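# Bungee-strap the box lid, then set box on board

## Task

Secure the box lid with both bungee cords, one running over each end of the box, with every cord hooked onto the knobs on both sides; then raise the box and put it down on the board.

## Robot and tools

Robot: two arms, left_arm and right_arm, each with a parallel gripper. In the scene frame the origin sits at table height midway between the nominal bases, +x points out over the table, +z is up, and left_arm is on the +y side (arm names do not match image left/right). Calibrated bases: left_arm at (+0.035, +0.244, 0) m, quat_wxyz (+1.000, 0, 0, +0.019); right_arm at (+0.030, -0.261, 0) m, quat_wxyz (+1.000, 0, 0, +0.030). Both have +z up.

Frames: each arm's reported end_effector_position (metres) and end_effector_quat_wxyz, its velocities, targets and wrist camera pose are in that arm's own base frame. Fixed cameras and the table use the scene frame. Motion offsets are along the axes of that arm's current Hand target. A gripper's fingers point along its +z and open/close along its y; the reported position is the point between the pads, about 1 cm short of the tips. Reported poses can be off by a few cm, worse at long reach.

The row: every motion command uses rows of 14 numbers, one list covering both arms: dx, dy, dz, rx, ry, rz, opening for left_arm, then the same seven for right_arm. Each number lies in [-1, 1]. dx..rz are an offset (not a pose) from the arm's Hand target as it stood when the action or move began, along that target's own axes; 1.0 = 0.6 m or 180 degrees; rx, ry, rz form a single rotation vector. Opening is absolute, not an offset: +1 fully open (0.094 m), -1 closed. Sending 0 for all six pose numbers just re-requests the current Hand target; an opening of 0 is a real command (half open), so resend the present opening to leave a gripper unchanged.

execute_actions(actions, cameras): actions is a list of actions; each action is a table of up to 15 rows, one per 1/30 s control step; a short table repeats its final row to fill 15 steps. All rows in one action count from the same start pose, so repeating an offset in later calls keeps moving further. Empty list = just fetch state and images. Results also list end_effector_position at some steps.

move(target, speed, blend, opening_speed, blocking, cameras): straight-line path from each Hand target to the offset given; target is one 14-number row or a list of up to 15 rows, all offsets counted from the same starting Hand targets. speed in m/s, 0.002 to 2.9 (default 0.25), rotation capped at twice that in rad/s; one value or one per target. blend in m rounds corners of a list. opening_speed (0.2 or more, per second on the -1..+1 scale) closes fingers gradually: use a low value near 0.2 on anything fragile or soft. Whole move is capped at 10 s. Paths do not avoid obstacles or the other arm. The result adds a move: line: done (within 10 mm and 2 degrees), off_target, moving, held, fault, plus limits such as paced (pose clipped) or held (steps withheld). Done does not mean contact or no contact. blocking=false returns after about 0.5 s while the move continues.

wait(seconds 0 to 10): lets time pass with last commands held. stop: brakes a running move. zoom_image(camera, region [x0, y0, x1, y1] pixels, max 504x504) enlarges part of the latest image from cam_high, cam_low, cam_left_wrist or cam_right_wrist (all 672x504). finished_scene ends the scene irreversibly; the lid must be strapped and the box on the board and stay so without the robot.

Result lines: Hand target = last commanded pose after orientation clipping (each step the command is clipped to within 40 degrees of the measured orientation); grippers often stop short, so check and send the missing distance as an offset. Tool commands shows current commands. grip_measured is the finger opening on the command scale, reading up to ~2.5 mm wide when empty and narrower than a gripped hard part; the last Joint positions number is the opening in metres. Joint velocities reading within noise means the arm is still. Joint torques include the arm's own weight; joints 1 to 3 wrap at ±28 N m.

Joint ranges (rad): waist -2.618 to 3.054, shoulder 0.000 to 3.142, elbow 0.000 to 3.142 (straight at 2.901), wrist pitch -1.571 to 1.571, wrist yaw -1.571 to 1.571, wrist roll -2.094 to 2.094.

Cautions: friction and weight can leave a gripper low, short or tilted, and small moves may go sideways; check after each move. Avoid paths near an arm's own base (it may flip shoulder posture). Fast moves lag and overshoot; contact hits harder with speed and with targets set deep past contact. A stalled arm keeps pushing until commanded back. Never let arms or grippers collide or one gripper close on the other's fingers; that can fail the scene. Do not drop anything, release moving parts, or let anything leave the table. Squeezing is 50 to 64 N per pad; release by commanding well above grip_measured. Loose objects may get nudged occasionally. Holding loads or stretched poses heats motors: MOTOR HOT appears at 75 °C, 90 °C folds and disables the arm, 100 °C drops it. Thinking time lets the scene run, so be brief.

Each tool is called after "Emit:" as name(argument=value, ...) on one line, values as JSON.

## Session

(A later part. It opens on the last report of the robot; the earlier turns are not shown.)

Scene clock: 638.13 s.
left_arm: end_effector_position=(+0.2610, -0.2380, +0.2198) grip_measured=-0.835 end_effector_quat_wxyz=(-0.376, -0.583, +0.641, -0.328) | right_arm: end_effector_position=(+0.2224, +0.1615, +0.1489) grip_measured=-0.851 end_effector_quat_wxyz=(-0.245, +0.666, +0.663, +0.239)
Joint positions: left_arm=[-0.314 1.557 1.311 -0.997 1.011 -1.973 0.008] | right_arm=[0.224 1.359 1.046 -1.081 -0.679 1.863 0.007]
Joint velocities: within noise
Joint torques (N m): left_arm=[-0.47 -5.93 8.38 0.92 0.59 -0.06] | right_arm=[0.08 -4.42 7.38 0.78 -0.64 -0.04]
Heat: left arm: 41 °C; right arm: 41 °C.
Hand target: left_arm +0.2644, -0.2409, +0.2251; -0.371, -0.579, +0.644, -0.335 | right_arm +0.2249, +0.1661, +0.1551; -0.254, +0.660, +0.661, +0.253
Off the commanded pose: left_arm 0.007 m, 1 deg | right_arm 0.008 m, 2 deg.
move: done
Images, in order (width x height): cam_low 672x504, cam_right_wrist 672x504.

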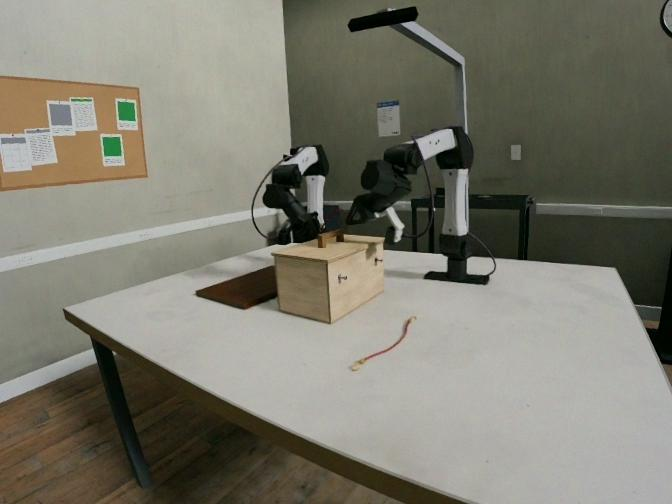

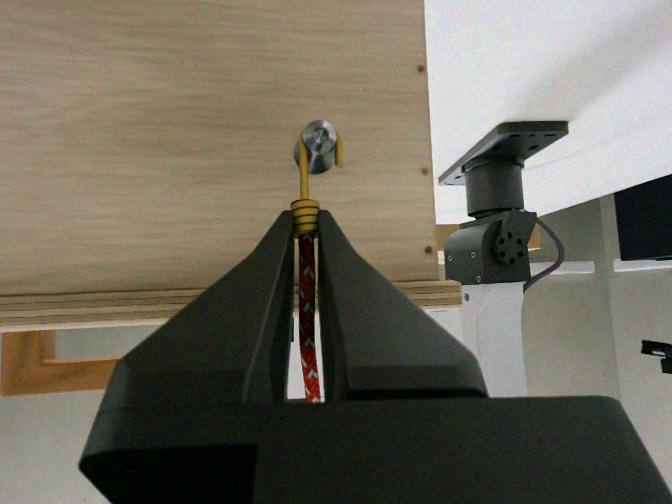

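Emit:
execute_actions(actions=[])

Emit:
zoom_image(camera="cam_left_wrist", region=[160, 80, 440, 290])

Emit:
zoom_image(camera="cam_high", region=[260, 110, 480, 290])

Scene clock: 660.77 s.
left_arm: end_effector_position=(+0.2610, -0.2380, +0.2198) grip_measured=-0.835 end_effector_quat_wxyz=(-0.376, -0.583, +0.641, -0.328) | right_arm: end_effector_position=(+0.2224, +0.1615, +0.1488) grip_measured=-0.851 end_effector_quat_wxyz=(-0.245, +0.666, +0.663, +0.239)
Joint positions: left_arm=[-0.314 1.557 1.311 -0.997 1.011 -1.973 0.008] | right_arm=[0.224 1.359 1.046 -1.081 -0.679 1.863 0.007]
Joint velocities: within noise
Joint torques (N m): left_arm=[-0.51 -5.91 8.35 0.92 0.6 -0.06] | right_arm=[0.08 -4.42 7.36 0.78 -0.65 -0.04]
Heat: left arm: 41 °C; right arm: 42 °C.
Hand target: left_arm +0.2644, -0.2409, +0.2251; -0.371, -0.579, +0.644, -0.335 | right_arm +0.2250, +0.1660, +0.1550; -0.253, +0.660, +0.661, +0.253
Tool commands: left_gripper/opening=-1.0 right_gripper/opening=-1.0
Off the commanded pose: left_arm 0.007 m, 1 deg | right_arm 0.008 m, 2 deg.

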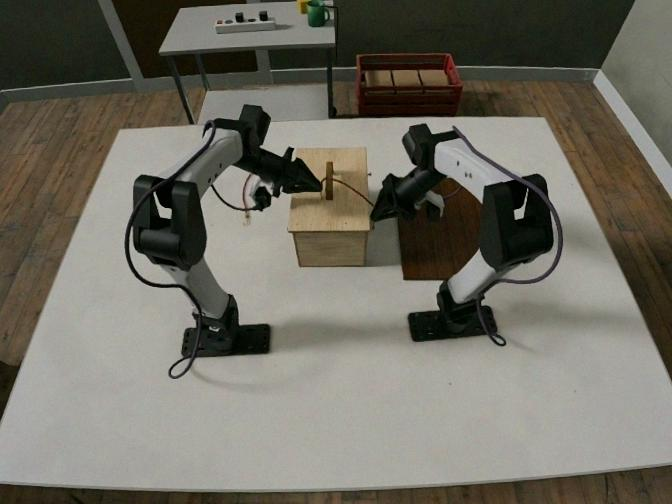

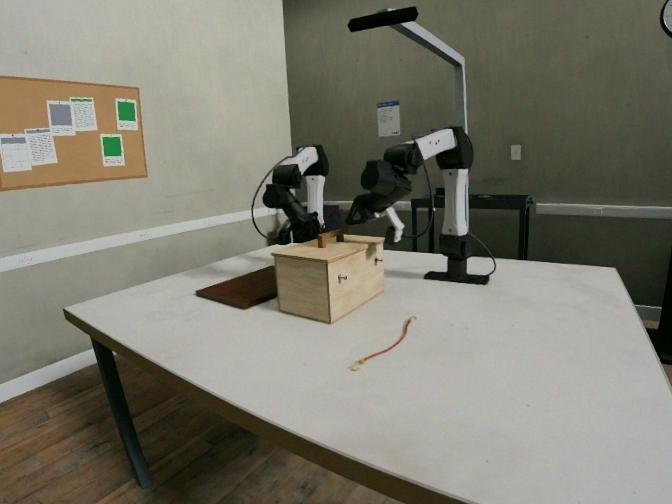

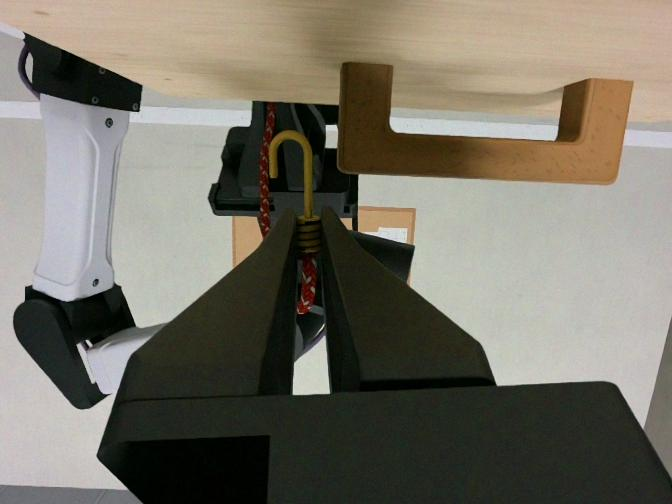

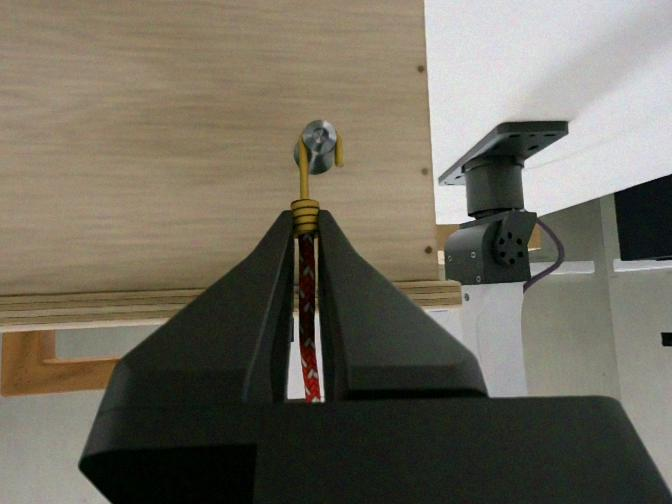

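Scaled by 1.800.

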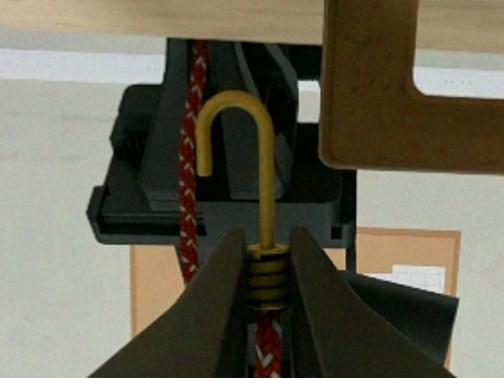

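Scaled by 2.291.

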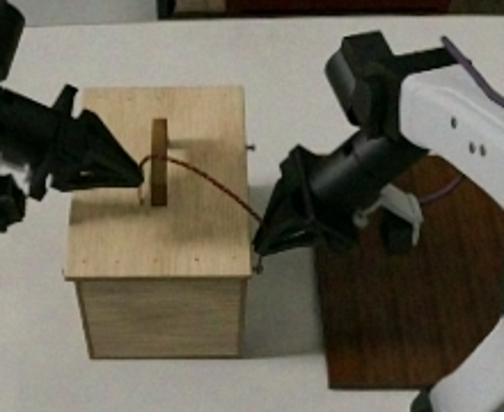

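Emit:
move(target=[0,0,0,0,0,0,-1,-0.0067,0.0,0.0074,0,0,0,-1], speed=0.05, cameras=["cam_right_wrist", "cam_left_wrist"])

Emit:
zoom_image(camera="cam_right_wrist", region=[285, 110, 355, 180])

Scene clock: 670.07 s.
left_arm: end_effector_position=(+0.2610, -0.2380, +0.2198) grip_measured=-0.835 end_effector_quat_wxyz=(-0.376, -0.583, +0.641, -0.328) | right_arm: end_effector_position=(+0.2224, +0.1611, +0.1462) grip_measured=-0.851 end_effector_quat_wxyz=(-0.243, +0.667, +0.663, +0.238)
Joint positions: left_arm=[-0.314 1.557 1.311 -0.997 1.011 -1.973 0.008] | right_arm=[0.224 1.359 1.037 -1.071 -0.676 1.863 0.007]
Joint velocities: within noise
Joint torques (N m): left_arm=[-0.5 -5.91 8.35 0.92 0.59 -0.06] | right_arm=[0.08 -4.21 6.23 0.92 -0.67 -0.05]
Heat: left arm: 41 °C; right arm: 41 °C.
Hand target: left_arm +0.2644, -0.2409, +0.2251; -0.371, -0.579, +0.644, -0.335 | right_arm +0.2250, +0.1660, +0.1491; -0.254, +0.660, +0.661, +0.253
Off the commanded pose: left_arm 0.007 m, 1 deg | right_arm 0.006 m, 2 deg.
move: done
Images, in order (width x height): cam_left_wrist 672x504, cam_right_wrist 672x504.

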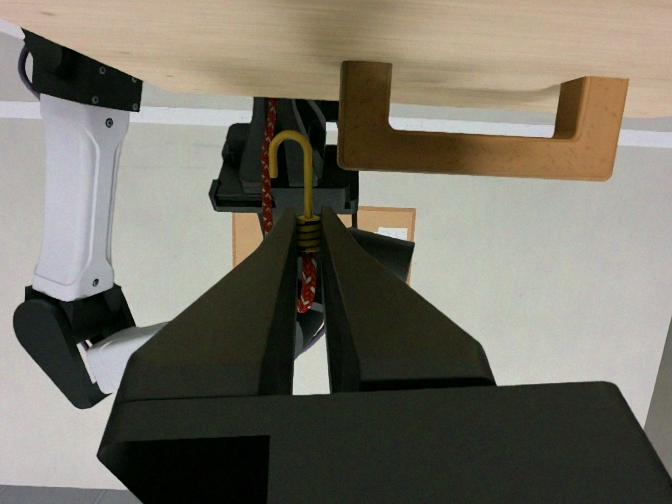

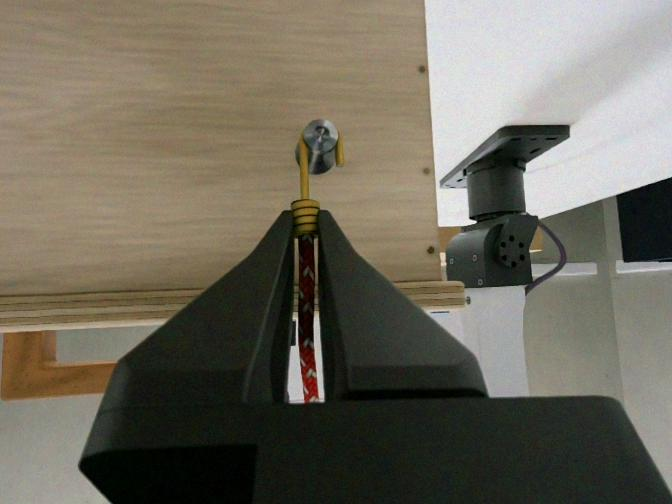

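Scaled by 7.200.

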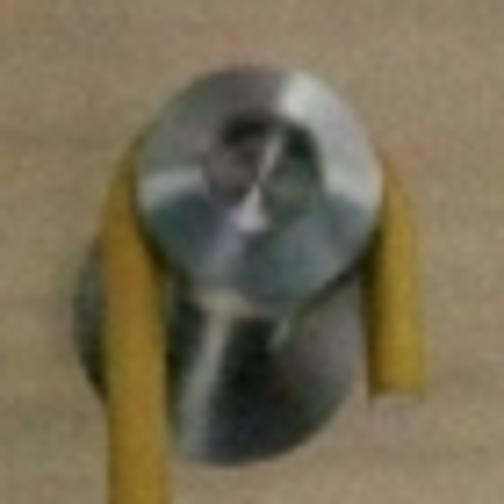

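Emit:
execute_actions(actions=[], cameras=["cam_low", "cam_high"])

Emit:
zoom_image(camera="cam_low", region=[330, 170, 420, 250])

Emit:
zoom_image(camera="cam_low", region=[250, 170, 350, 260])

Emit:
zoom_image(camera="cam_high", region=[350, 170, 420, 240])

Scene clock: 684.20 s.
left_arm: end_effector_position=(+0.2610, -0.2380, +0.2198) grip_measured=-0.835 end_effector_quat_wxyz=(-0.376, -0.583, +0.641, -0.328) | right_arm: end_effector_position=(+0.2225, +0.1611, +0.1462) grip_measured=-0.851 end_effector_quat_wxyz=(-0.243, +0.666, +0.663, +0.239)
Joint positions: left_arm=[-0.314 1.557 1.311 -0.997 1.011 -1.973 0.008] | right_arm=[0.224 1.359 1.037 -1.071 -0.676 1.863 0.007]
Joint velocities: within noise
Joint torques (N m): left_arm=[-0.49 -5.94 8.36 0.92 0.6 -0.06] | right_arm=[0.06 -4.22 6.24 0.93 -0.67 -0.05]
Heat: left arm: 42 °C; right arm: 40 °C.
Hand target: left_arm +0.2644, -0.2409, +0.2251; -0.371, -0.579, +0.644, -0.335 | right_arm +0.2250, +0.1660, +0.1491; -0.254, +0.660, +0.661, +0.253
Tool commands: left_gripper/opening=-1.0 right_gripper/opening=-1.0
Off the commanded pose: left_arm 0.007 m, 1 deg | right_arm 0.006 m, 2 deg.
Images, in order (width x height): cam_high 672x504, cam_low 672x504.

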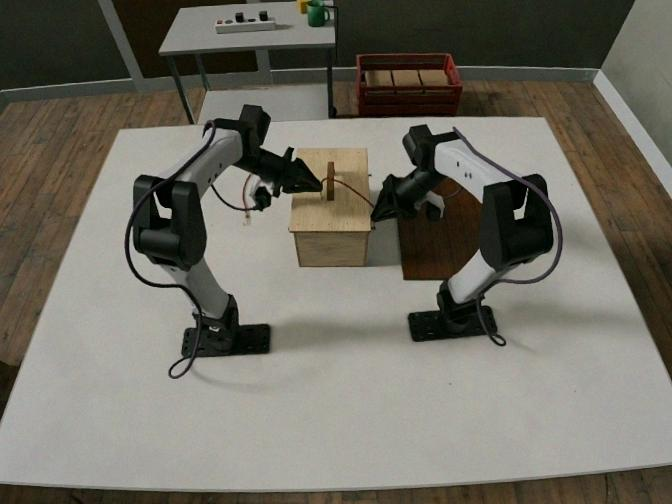

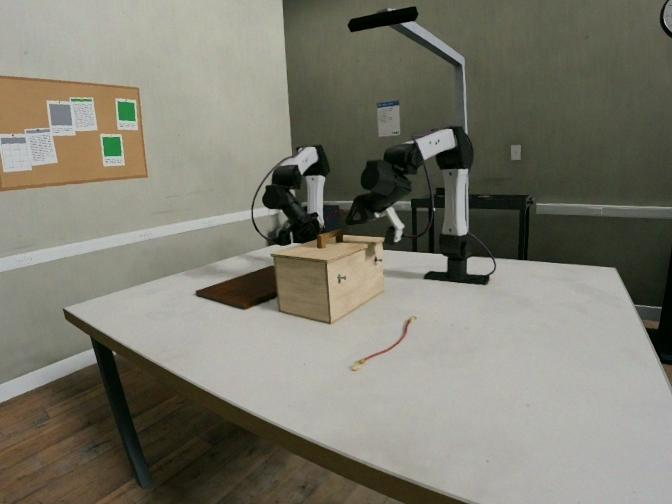

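Scaled by 5.600.

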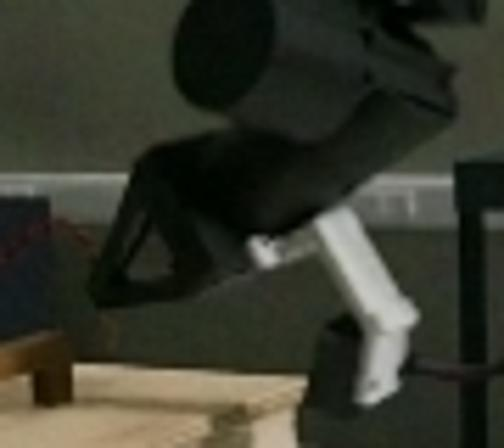

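Scaled by 5.040.

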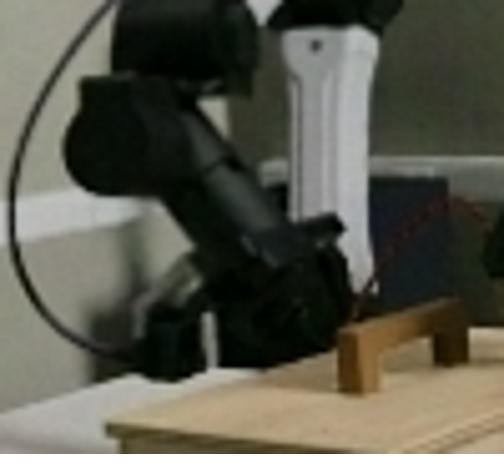

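Scaled by 7.200.

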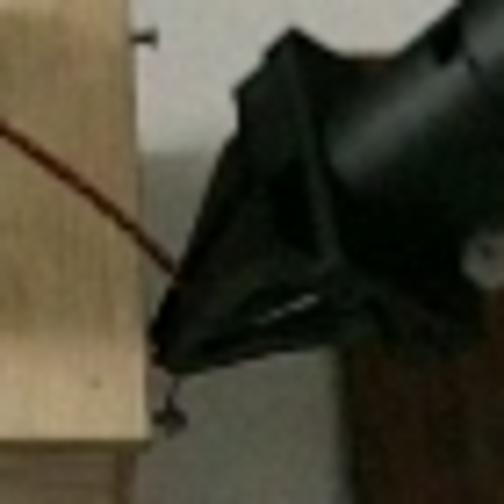

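Emit:
move(target=[-0.0582,0.0009,-0.1074,0,0,0,-1,0,0,0,0,0,0,-1], speed=0.08)

Scene clock: 699.10 s.
left_arm: end_effector_position=(+0.2638, -0.1704, +0.2175) grip_measured=-0.835 end_effector_quat_wxyz=(-0.375, -0.583, +0.646, -0.319) | right_arm: end_effector_position=(+0.2228, +0.1632, +0.1480) grip_measured=-0.851 end_effector_quat_wxyz=(-0.248, +0.663, +0.662, +0.244)
Joint positions: left_arm=[-0.086 1.639 1.41 -1.42 1.028 -1.509 0.008] | right_arm=[0.224 1.359 1.037 -1.066 -0.691 1.863 0.007]
Joint velocities: within noise
Joint torques (N m): left_arm=[1.29 -5.71 9.11 -0.02 0.83 0.13] | right_arm=[0.09 -4.21 6.22 0.89 -0.54 -0.04]
Heat: left arm: 42 °C; right arm: 39 °C.
Hand target: left_arm +0.2716, -0.1680, +0.2270; -0.371, -0.579, +0.644, -0.335 | right_arm +0.2249, +0.1660, +0.1491; -0.254, +0.660, +0.661, +0.253
Off the commanded pose: left_arm 0.013 m, 2 deg | right_arm 0.004 m, 1 deg.
move: off_target (left_arm)

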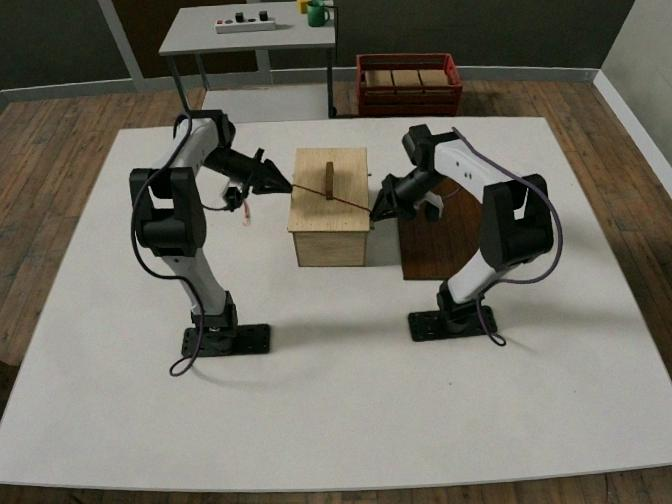

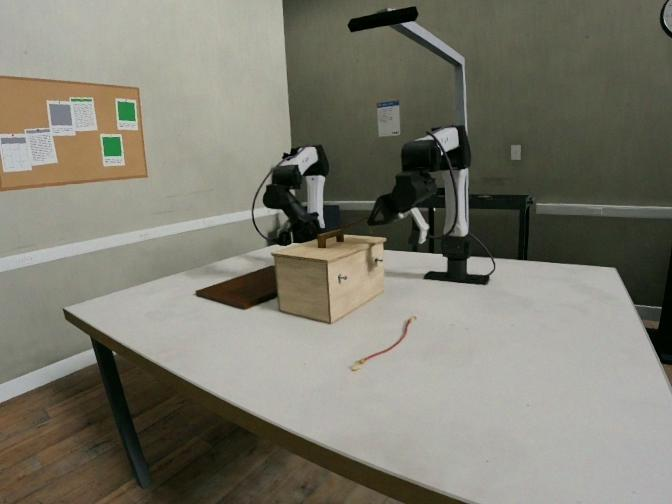

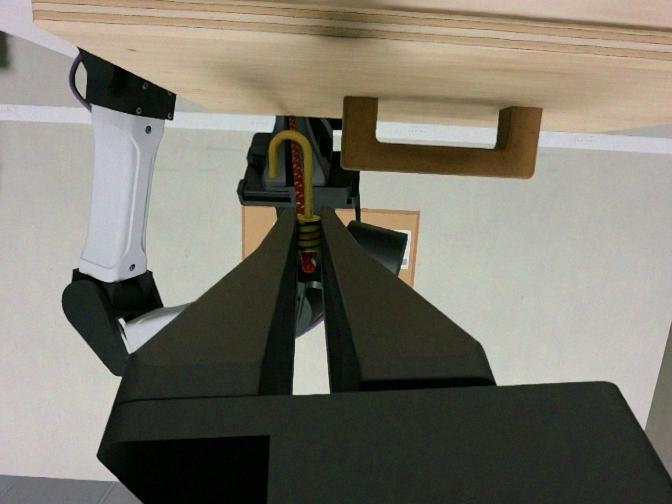

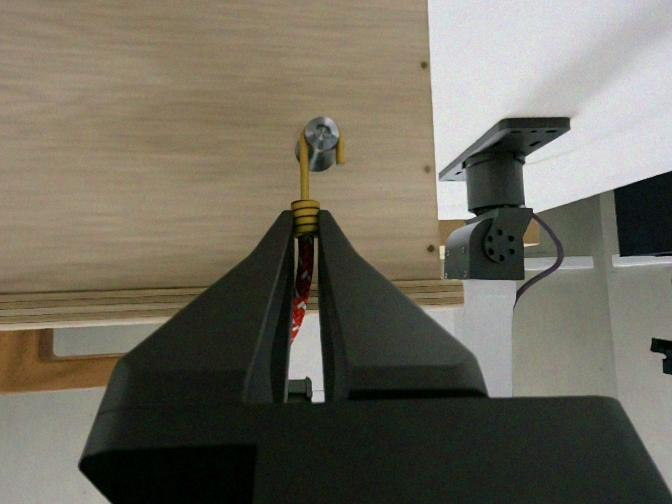

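Emit:
zoom_image(camera="cam_high", region=[270, 150, 400, 250])

Scaled by 3.877.

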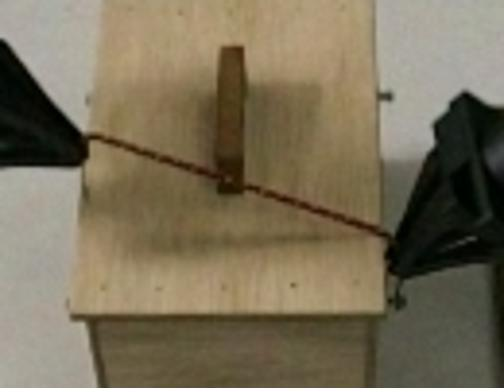

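Emit:
zoom_image(camera="cam_left_wrist", region=[240, 90, 440, 280])

Emit:
zoom_image(camera="cam_low", region=[300, 190, 400, 280])

Scaled by 2.520.

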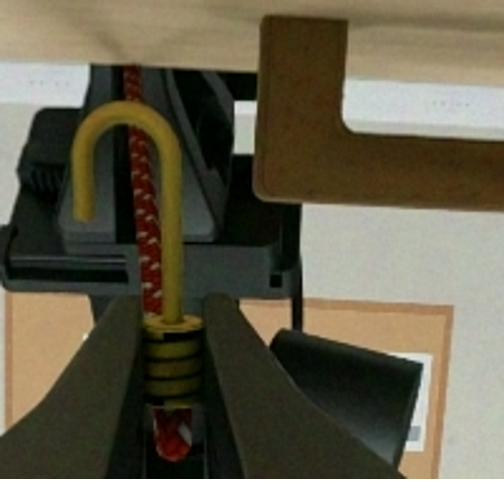

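Scaled by 5.040.

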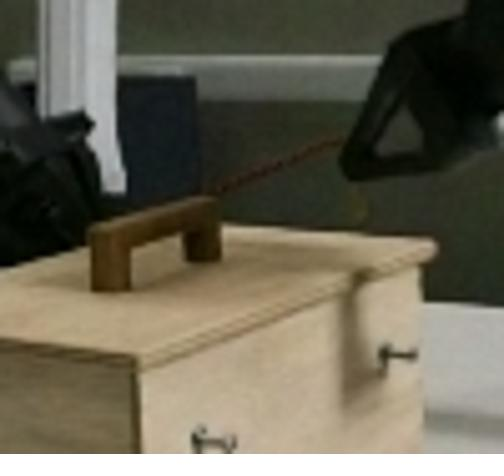

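Emit:
move(target=[-0.0292,-0.0017,-0.0422,0,0,0,-1,0,0,0,0,0,0,-1], speed=0.06)

Scene clock: 709.07 s.
left_arm: end_effector_position=(+0.2669, -0.1451, +0.2167) grip_measured=-0.835 end_effector_quat_wxyz=(-0.378, -0.583, +0.642, -0.325) | right_arm: end_effector_position=(+0.2236, +0.1684, +0.1527) grip_measured=-0.851 end_effector_quat_wxyz=(-0.260, +0.655, +0.660, +0.258)
Joint positions: left_arm=[0.008 1.683 1.441 -1.552 1.028 -1.339 0.008] | right_arm=[0.224 1.359 1.037 -1.052 -0.728 1.863 0.007]
Joint velocities: within noise
Joint torques (N m): left_arm=[2.14 -6.39 8.7 -0.23 0.67 0.11] | right_arm=[0.1 -4.25 6.22 0.78 -0.16 -0.04]
Heat: left arm: 43 °C; right arm: 39 °C.
Hand target: left_arm +0.2759, -0.1375, +0.2245; -0.371, -0.579, +0.644, -0.335 | right_arm +0.2250, +0.1660, +0.1490; -0.253, +0.660, +0.661, +0.253
Off the commanded pose: left_arm 0.014 m, 1 deg | right_arm 0.005 m, 1 deg.
joint sent to its limit (left arm) — joint 4 (wrist pitch), lower limit. The joint targets still meet the commanded pose.
move: off_target (left_arm)

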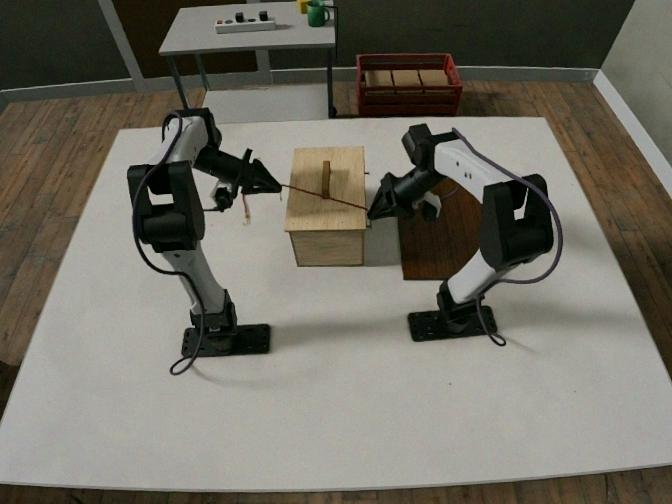

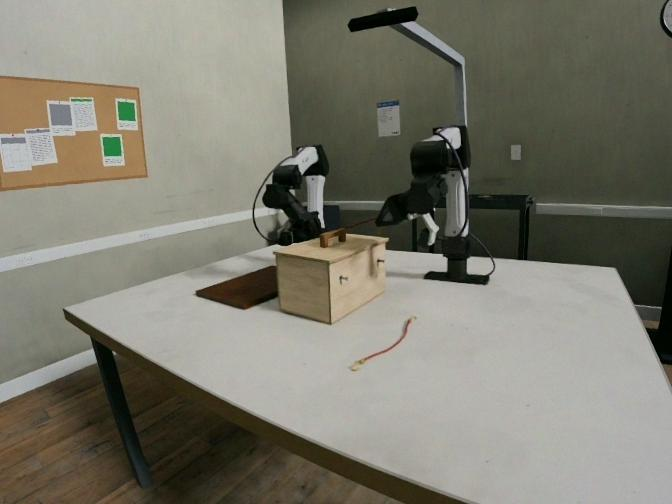

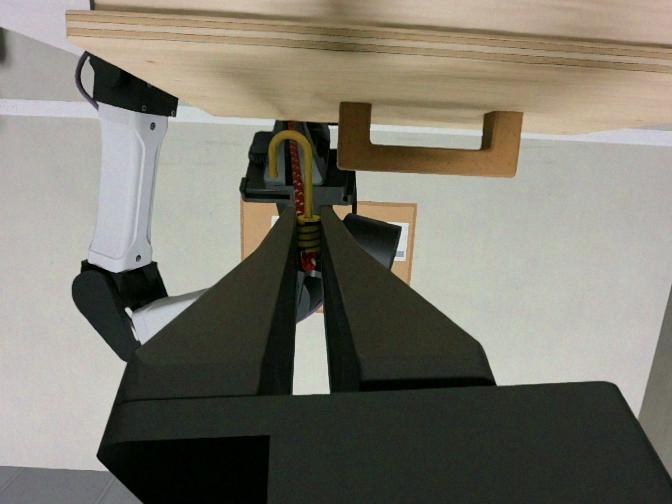

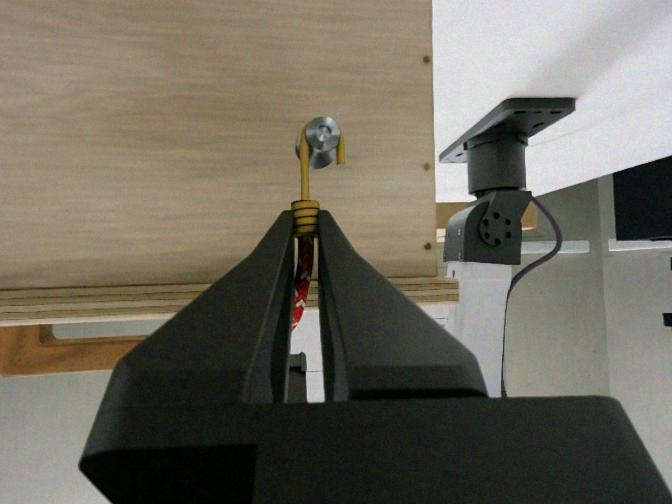

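Emit:
zoom_image(camera="cam_low", region=[250, 210, 410, 335])

Emit:
zoom_image(camera="cam_high", region=[260, 130, 400, 280])

Scaled by 3.150.

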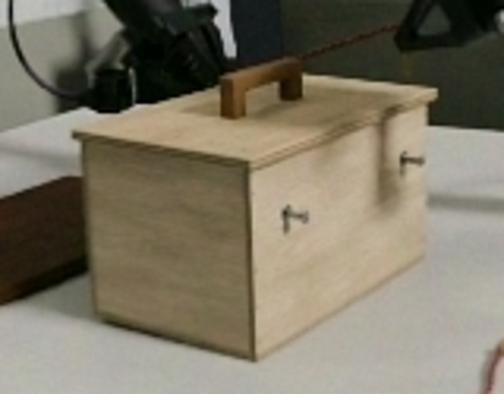

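Scaled by 3.360.

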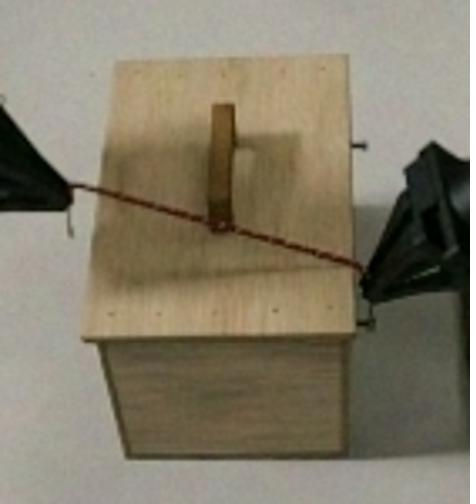

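Emit:
zoom_image(camera="cam_right_wrist", region=[285, 110, 355, 180])

Scaled by 7.200.

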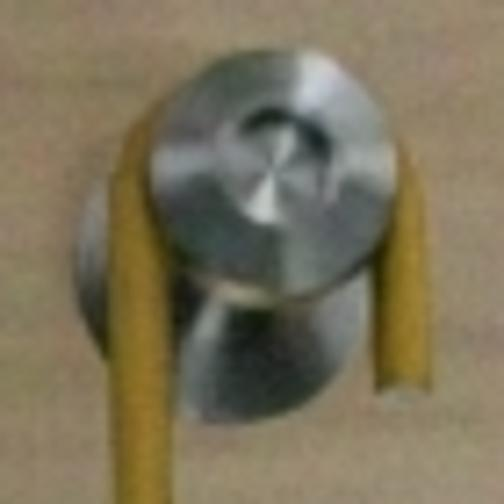

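Emit:
move(target=[[-0.0223, 0.001, 0.0014, 0,0,0,-1, 0,0,0,0,0,0,-1],[-0.0560,0.0010,0.0180,0,0,0,-1,0,0,0,0,0,0,-1]], speed=0.06)

Scene clock: 726.73 s.
left_arm: end_effector_position=(+0.2699, -0.1386, +0.1949) grip_measured=-0.835 end_effector_quat_wxyz=(-0.381, -0.573, +0.648, -0.328) | right_arm: end_effector_position=(+0.2238, +0.1691, +0.1533) grip_measured=-0.851 end_effector_quat_wxyz=(-0.262, +0.654, +0.660, +0.260)
Joint positions: left_arm=[0.032 1.723 1.39 -1.524 1.028 -1.254 0.008] | right_arm=[0.224 1.359 1.037 -1.05 -0.733 1.863 0.007]
Joint velocities: within noise
Joint torques (N m): left_arm=[2.33 -6.3 5.2 -0.06 0.57 0.12] | right_arm=[0.1 -4.25 6.2 0.76 -0.13 -0.03]
Heat: left arm: 42 °C; right arm: 38 °C.
Hand target: left_arm +0.2761, -0.1300, +0.1900; -0.371, -0.579, +0.644, -0.335 | right_arm +0.2249, +0.1660, +0.1490; -0.254, +0.660, +0.661, +0.253
Off the commanded pose: left_arm 0.012 m, 2 deg | right_arm 0.005 m, 1 deg.
move: off_target (left_arm)

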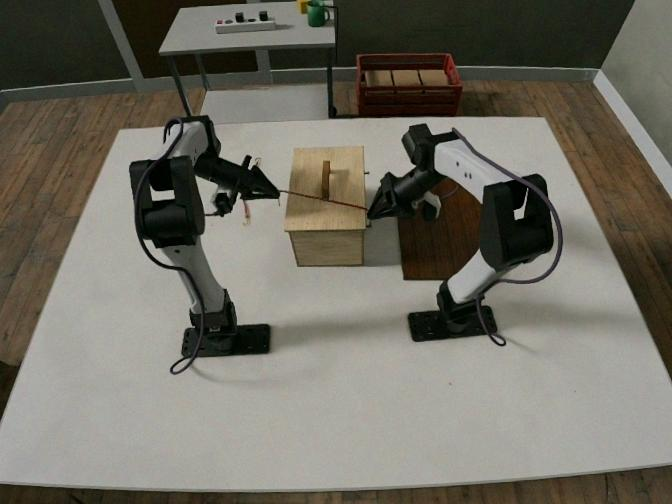

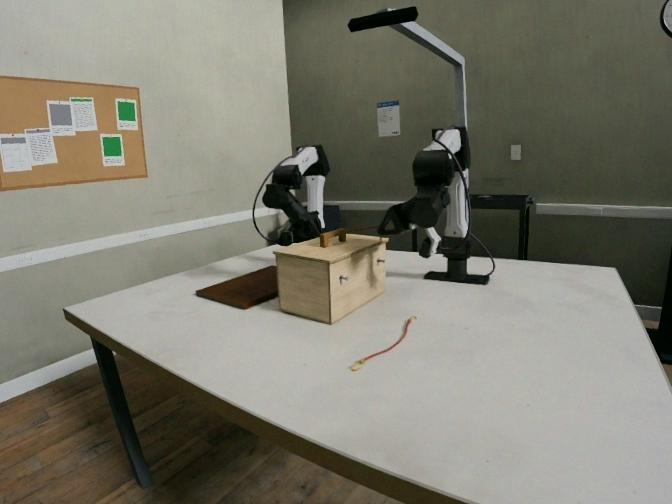

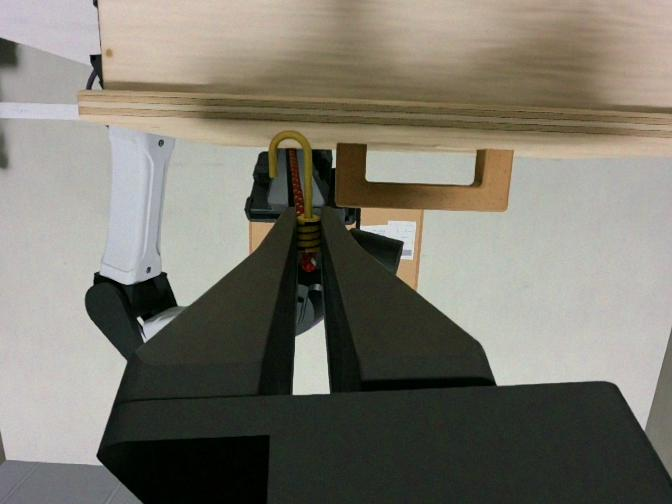

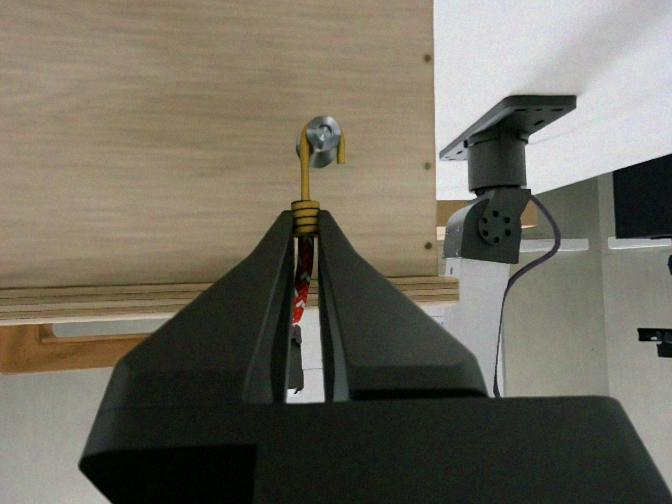

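Emit:
zoom_image(camera="cam_left_wrist", region=[200, 60, 440, 240])

Scaled by 2.100.

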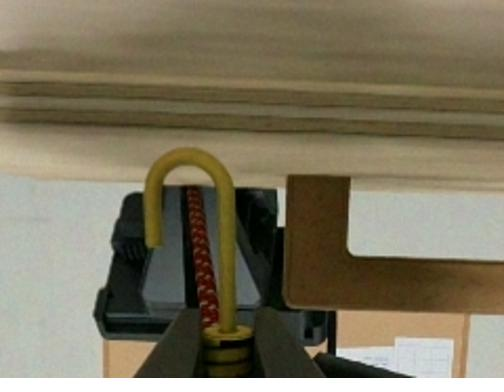

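Emit:
zoom_image(camera="cam_left_wrist", region=[255, 120, 345, 260])

Emit:
zoom_image(camera="cam_right_wrist", region=[275, 110, 365, 250])

Scaled by 3.600.

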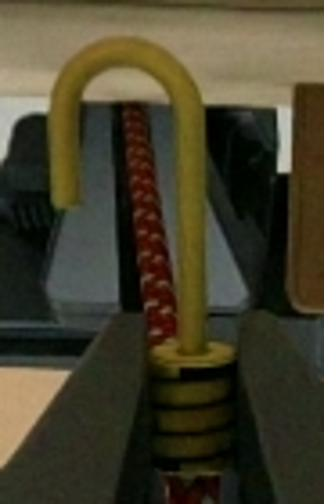

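Scaled by 3.600.

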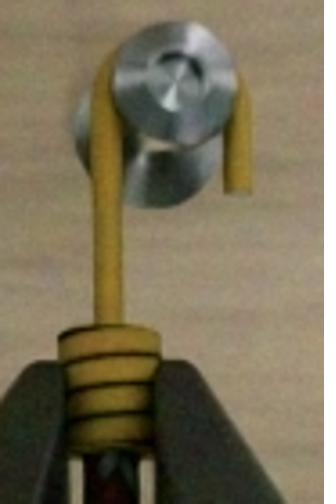

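Emit:
move(target=[0.0017, 0.0100, 0.0030, 0.1684,0,-0.0972,-1, 0,0,0,0,0,0,-1], speed=0.15)

Scene clock: 763.23 s.
left_arm: end_effector_position=(+0.2645, -0.1381, +0.1922) grip_measured=-0.835 end_effector_quat_wxyz=(+0.318, +0.696, -0.506, +0.397) | right_arm: end_effector_position=(+0.2238, +0.1691, +0.1533) grip_measured=-0.851 end_effector_quat_wxyz=(-0.262, +0.654, +0.660, +0.260)
Joint positions: left_arm=[0.032 1.282 0.949 -0.837 1.019 -2.079 0.008] | right_arm=[0.224 1.359 1.037 -1.05 -0.733 1.863 0.007]
Joint velocities: within noise
Joint torques (N m): left_arm=[0.81 -5.44 6.13 1.27 0.12 -0.09] | right_arm=[0.12 -4.25 6.22 0.75 -0.13 -0.04]
Heat: left arm: 40 °C; right arm: 38 °C.
Hand target: left_arm +0.2699, -0.1315, +0.1899; +0.253, +0.746, -0.440, +0.431 | right_arm +0.2249, +0.1660, +0.1490; -0.254, +0.660, +0.661, +0.253
Off the commanded pose: left_arm 0.009 m, 13 deg | right_arm 0.005 m, 1 deg.
joint sent to its limit (left arm) — joint 6 (wrist roll), lower limit. The joint targets are off in orientation, not in position.
move: off_target (left_arm)

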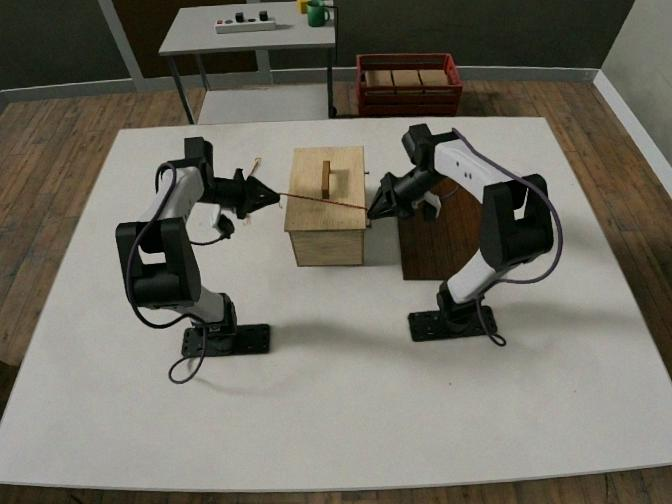

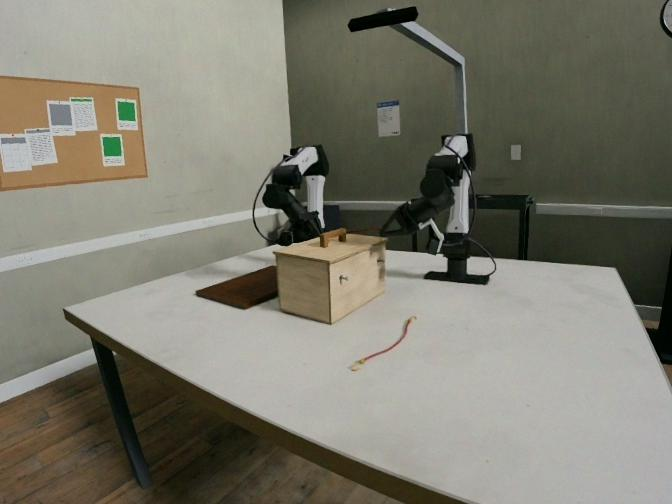

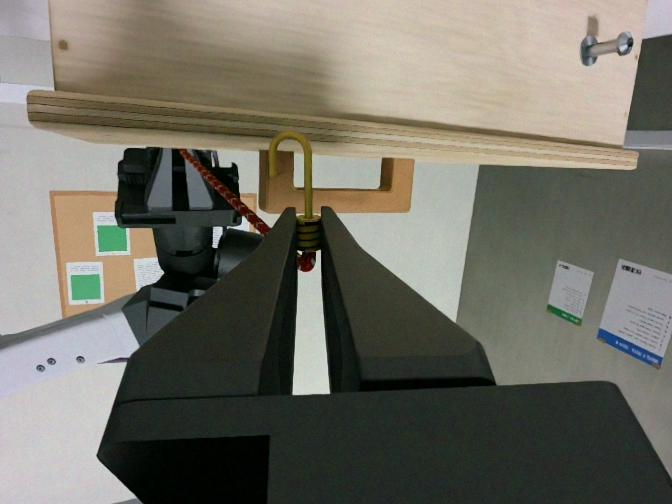

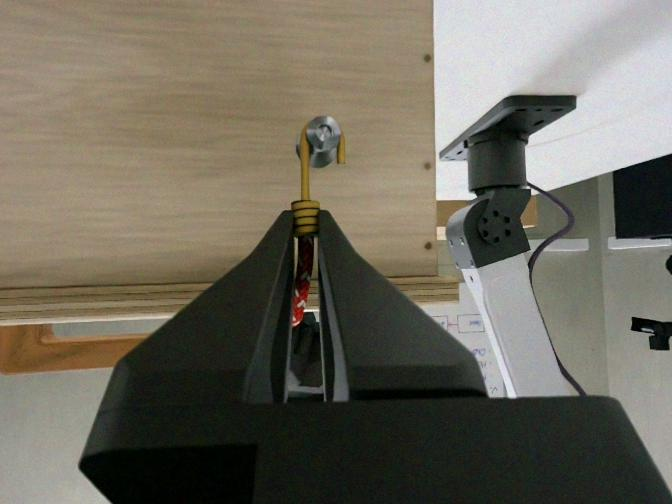

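Emit:
move(target=[-0.0490, -0.0014, 0.0315, -0.0677,0.0002,0.0384,-1, 0,0,0,0,0,0,-1], speed=0.07)

Scene clock: 774.17 s.
left_arm: end_effector_position=(+0.2659, -0.1395, +0.1620) grip_measured=-0.835 end_effector_quat_wxyz=(+0.322, +0.679, -0.528, +0.395) | right_arm: end_effector_position=(+0.2239, +0.1689, +0.1531) grip_measured=-0.851 end_effector_quat_wxyz=(-0.261, +0.655, +0.660, +0.259)
Joint positions: left_arm=[0.032 1.348 0.882 -0.765 1.036 -1.983 0.008] | right_arm=[0.224 1.359 1.037 -1.05 -0.732 1.863 0.007]
Joint velocities: within noise
Joint torques (N m): left_arm=[1.37 -3.77 5.78 1.11 0.37 0.08] | right_arm=[0.1 -4.25 6.22 0.76 -0.15 -0.04]
Heat: left arm: 40 °C; right arm: 38 °C.
Hand target: left_arm +0.2715, -0.1325, +0.1551; +0.305, +0.687, -0.527, +0.397 | right_arm +0.2249, +0.1660, +0.1491; -0.254, +0.660, +0.661, +0.253
Off the commanded pose: left_arm 0.011 m, 2 deg | right_arm 0.005 m, 1 deg.
move: off_target (left_arm)

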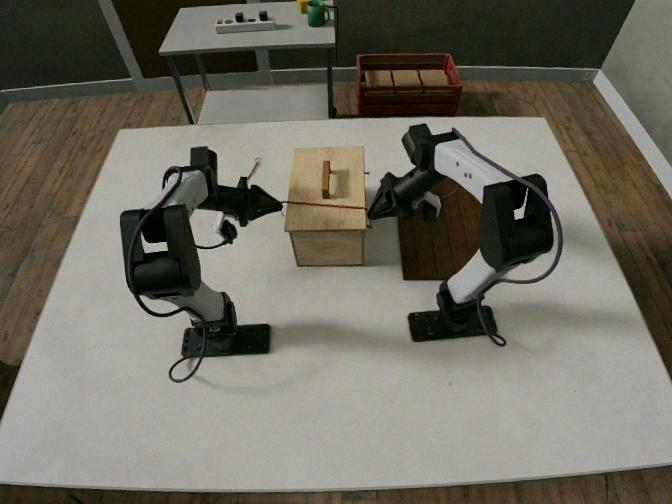

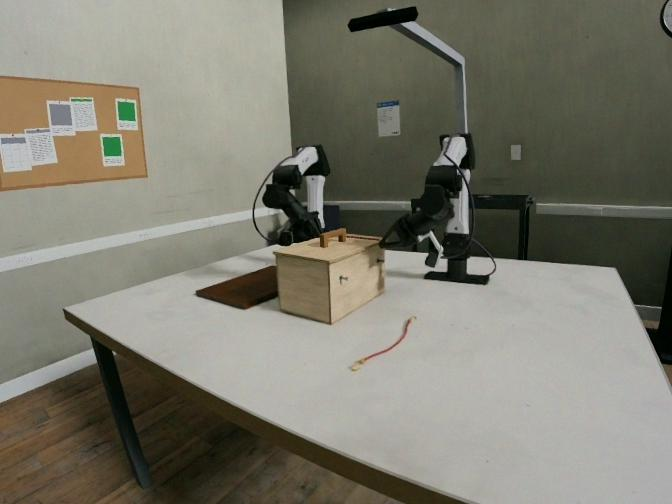

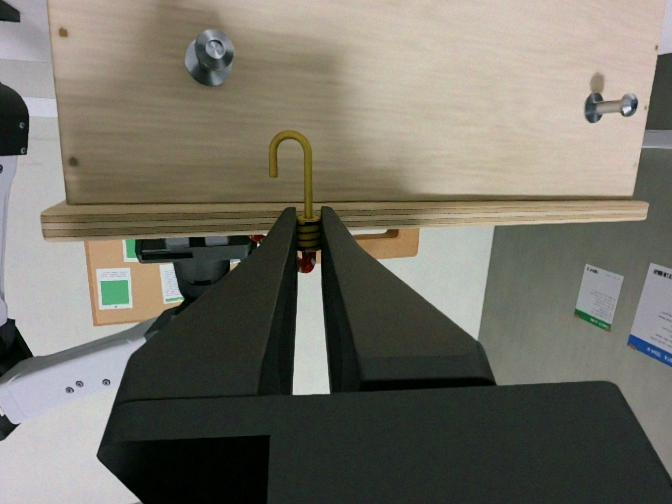

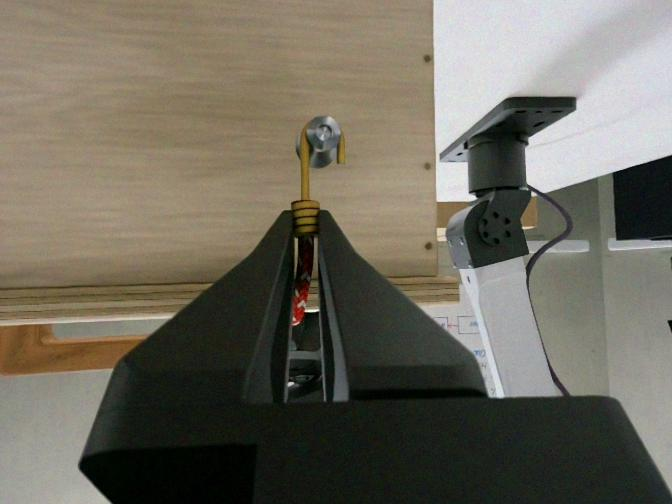

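Emit:
zoom_image(camera="cam_left_wrist", region=[160, 10, 340, 190])

Scaled by 2.800.

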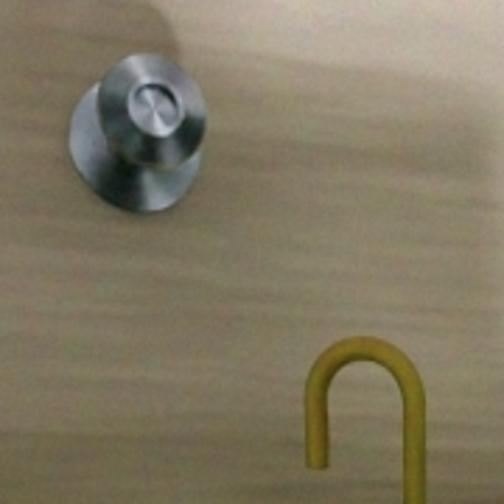

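Emit:
move(target=[-0.0353, 0, 0.0174, -0.0151,0.0555,0.0071,-1, 0,0,0,0,0,0,-1], speed=0.07, cameras=["cam_left_wrist", "cam_right_wrist"])

Scene clock: 809.80 s.
left_arm: end_effector_position=(+0.2656, -0.1413, +0.1455) grip_measured=-0.835 end_effector_quat_wxyz=(+0.383, +0.618, -0.518, +0.451) | right_arm: end_effector_position=(+0.2240, +0.1687, +0.1529) grip_measured=-0.851 end_effector_quat_wxyz=(-0.260, +0.655, +0.661, +0.259)
Joint positions: left_arm=[0.085 1.463 0.784 -0.632 1.255 -1.849 0.008] | right_arm=[0.224 1.359 1.037 -1.05 -0.73 1.863 0.007]
Joint velocities: within noise
Joint torques (N m): left_arm=[2.25 -3.58 4.88 0.87 0.26 0.12] | right_arm=[0.09 -4.25 6.23 0.76 -0.16 -0.04]
Heat: left arm: 39 °C; right arm: 38 °C.
Hand target: left_arm +0.2710, -0.1311, +0.1315; +0.362, +0.636, -0.515, +0.446 | right_arm +0.2249, +0.1660, +0.1491; -0.254, +0.660, +0.661, +0.253
Off the commanded pose: left_arm 0.018 m, 3 deg | right_arm 0.005 m, 1 deg.
move: off_target (left_arm)
Images, in order (width x height): cam_left_wrist 672x504, cam_right_wrist 672x504.

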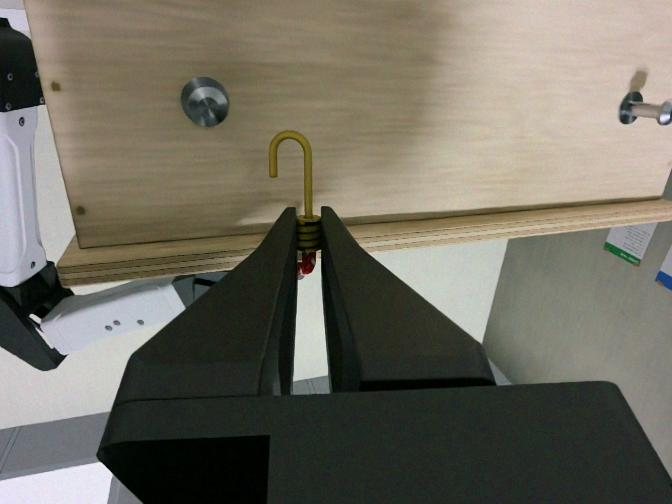

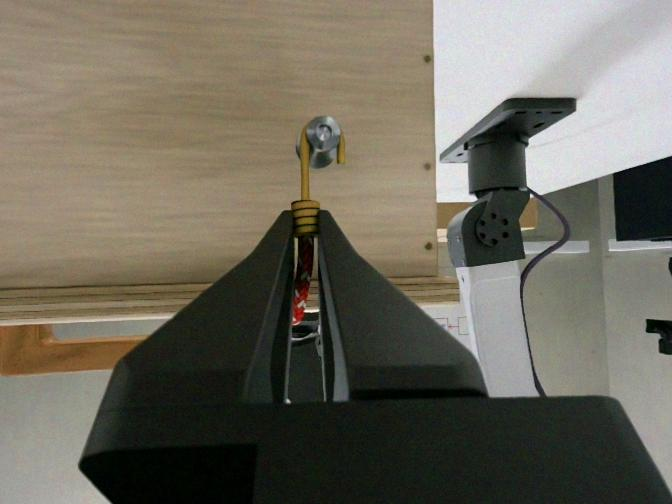

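Emit:
zoom_image(camera="cam_left_wrist", region=[150, 60, 340, 250])

Scaled by 2.653.

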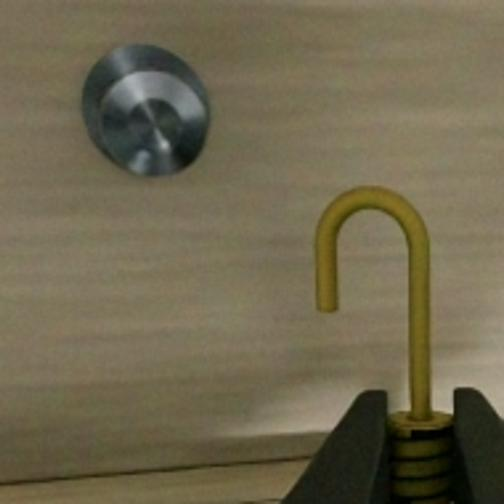

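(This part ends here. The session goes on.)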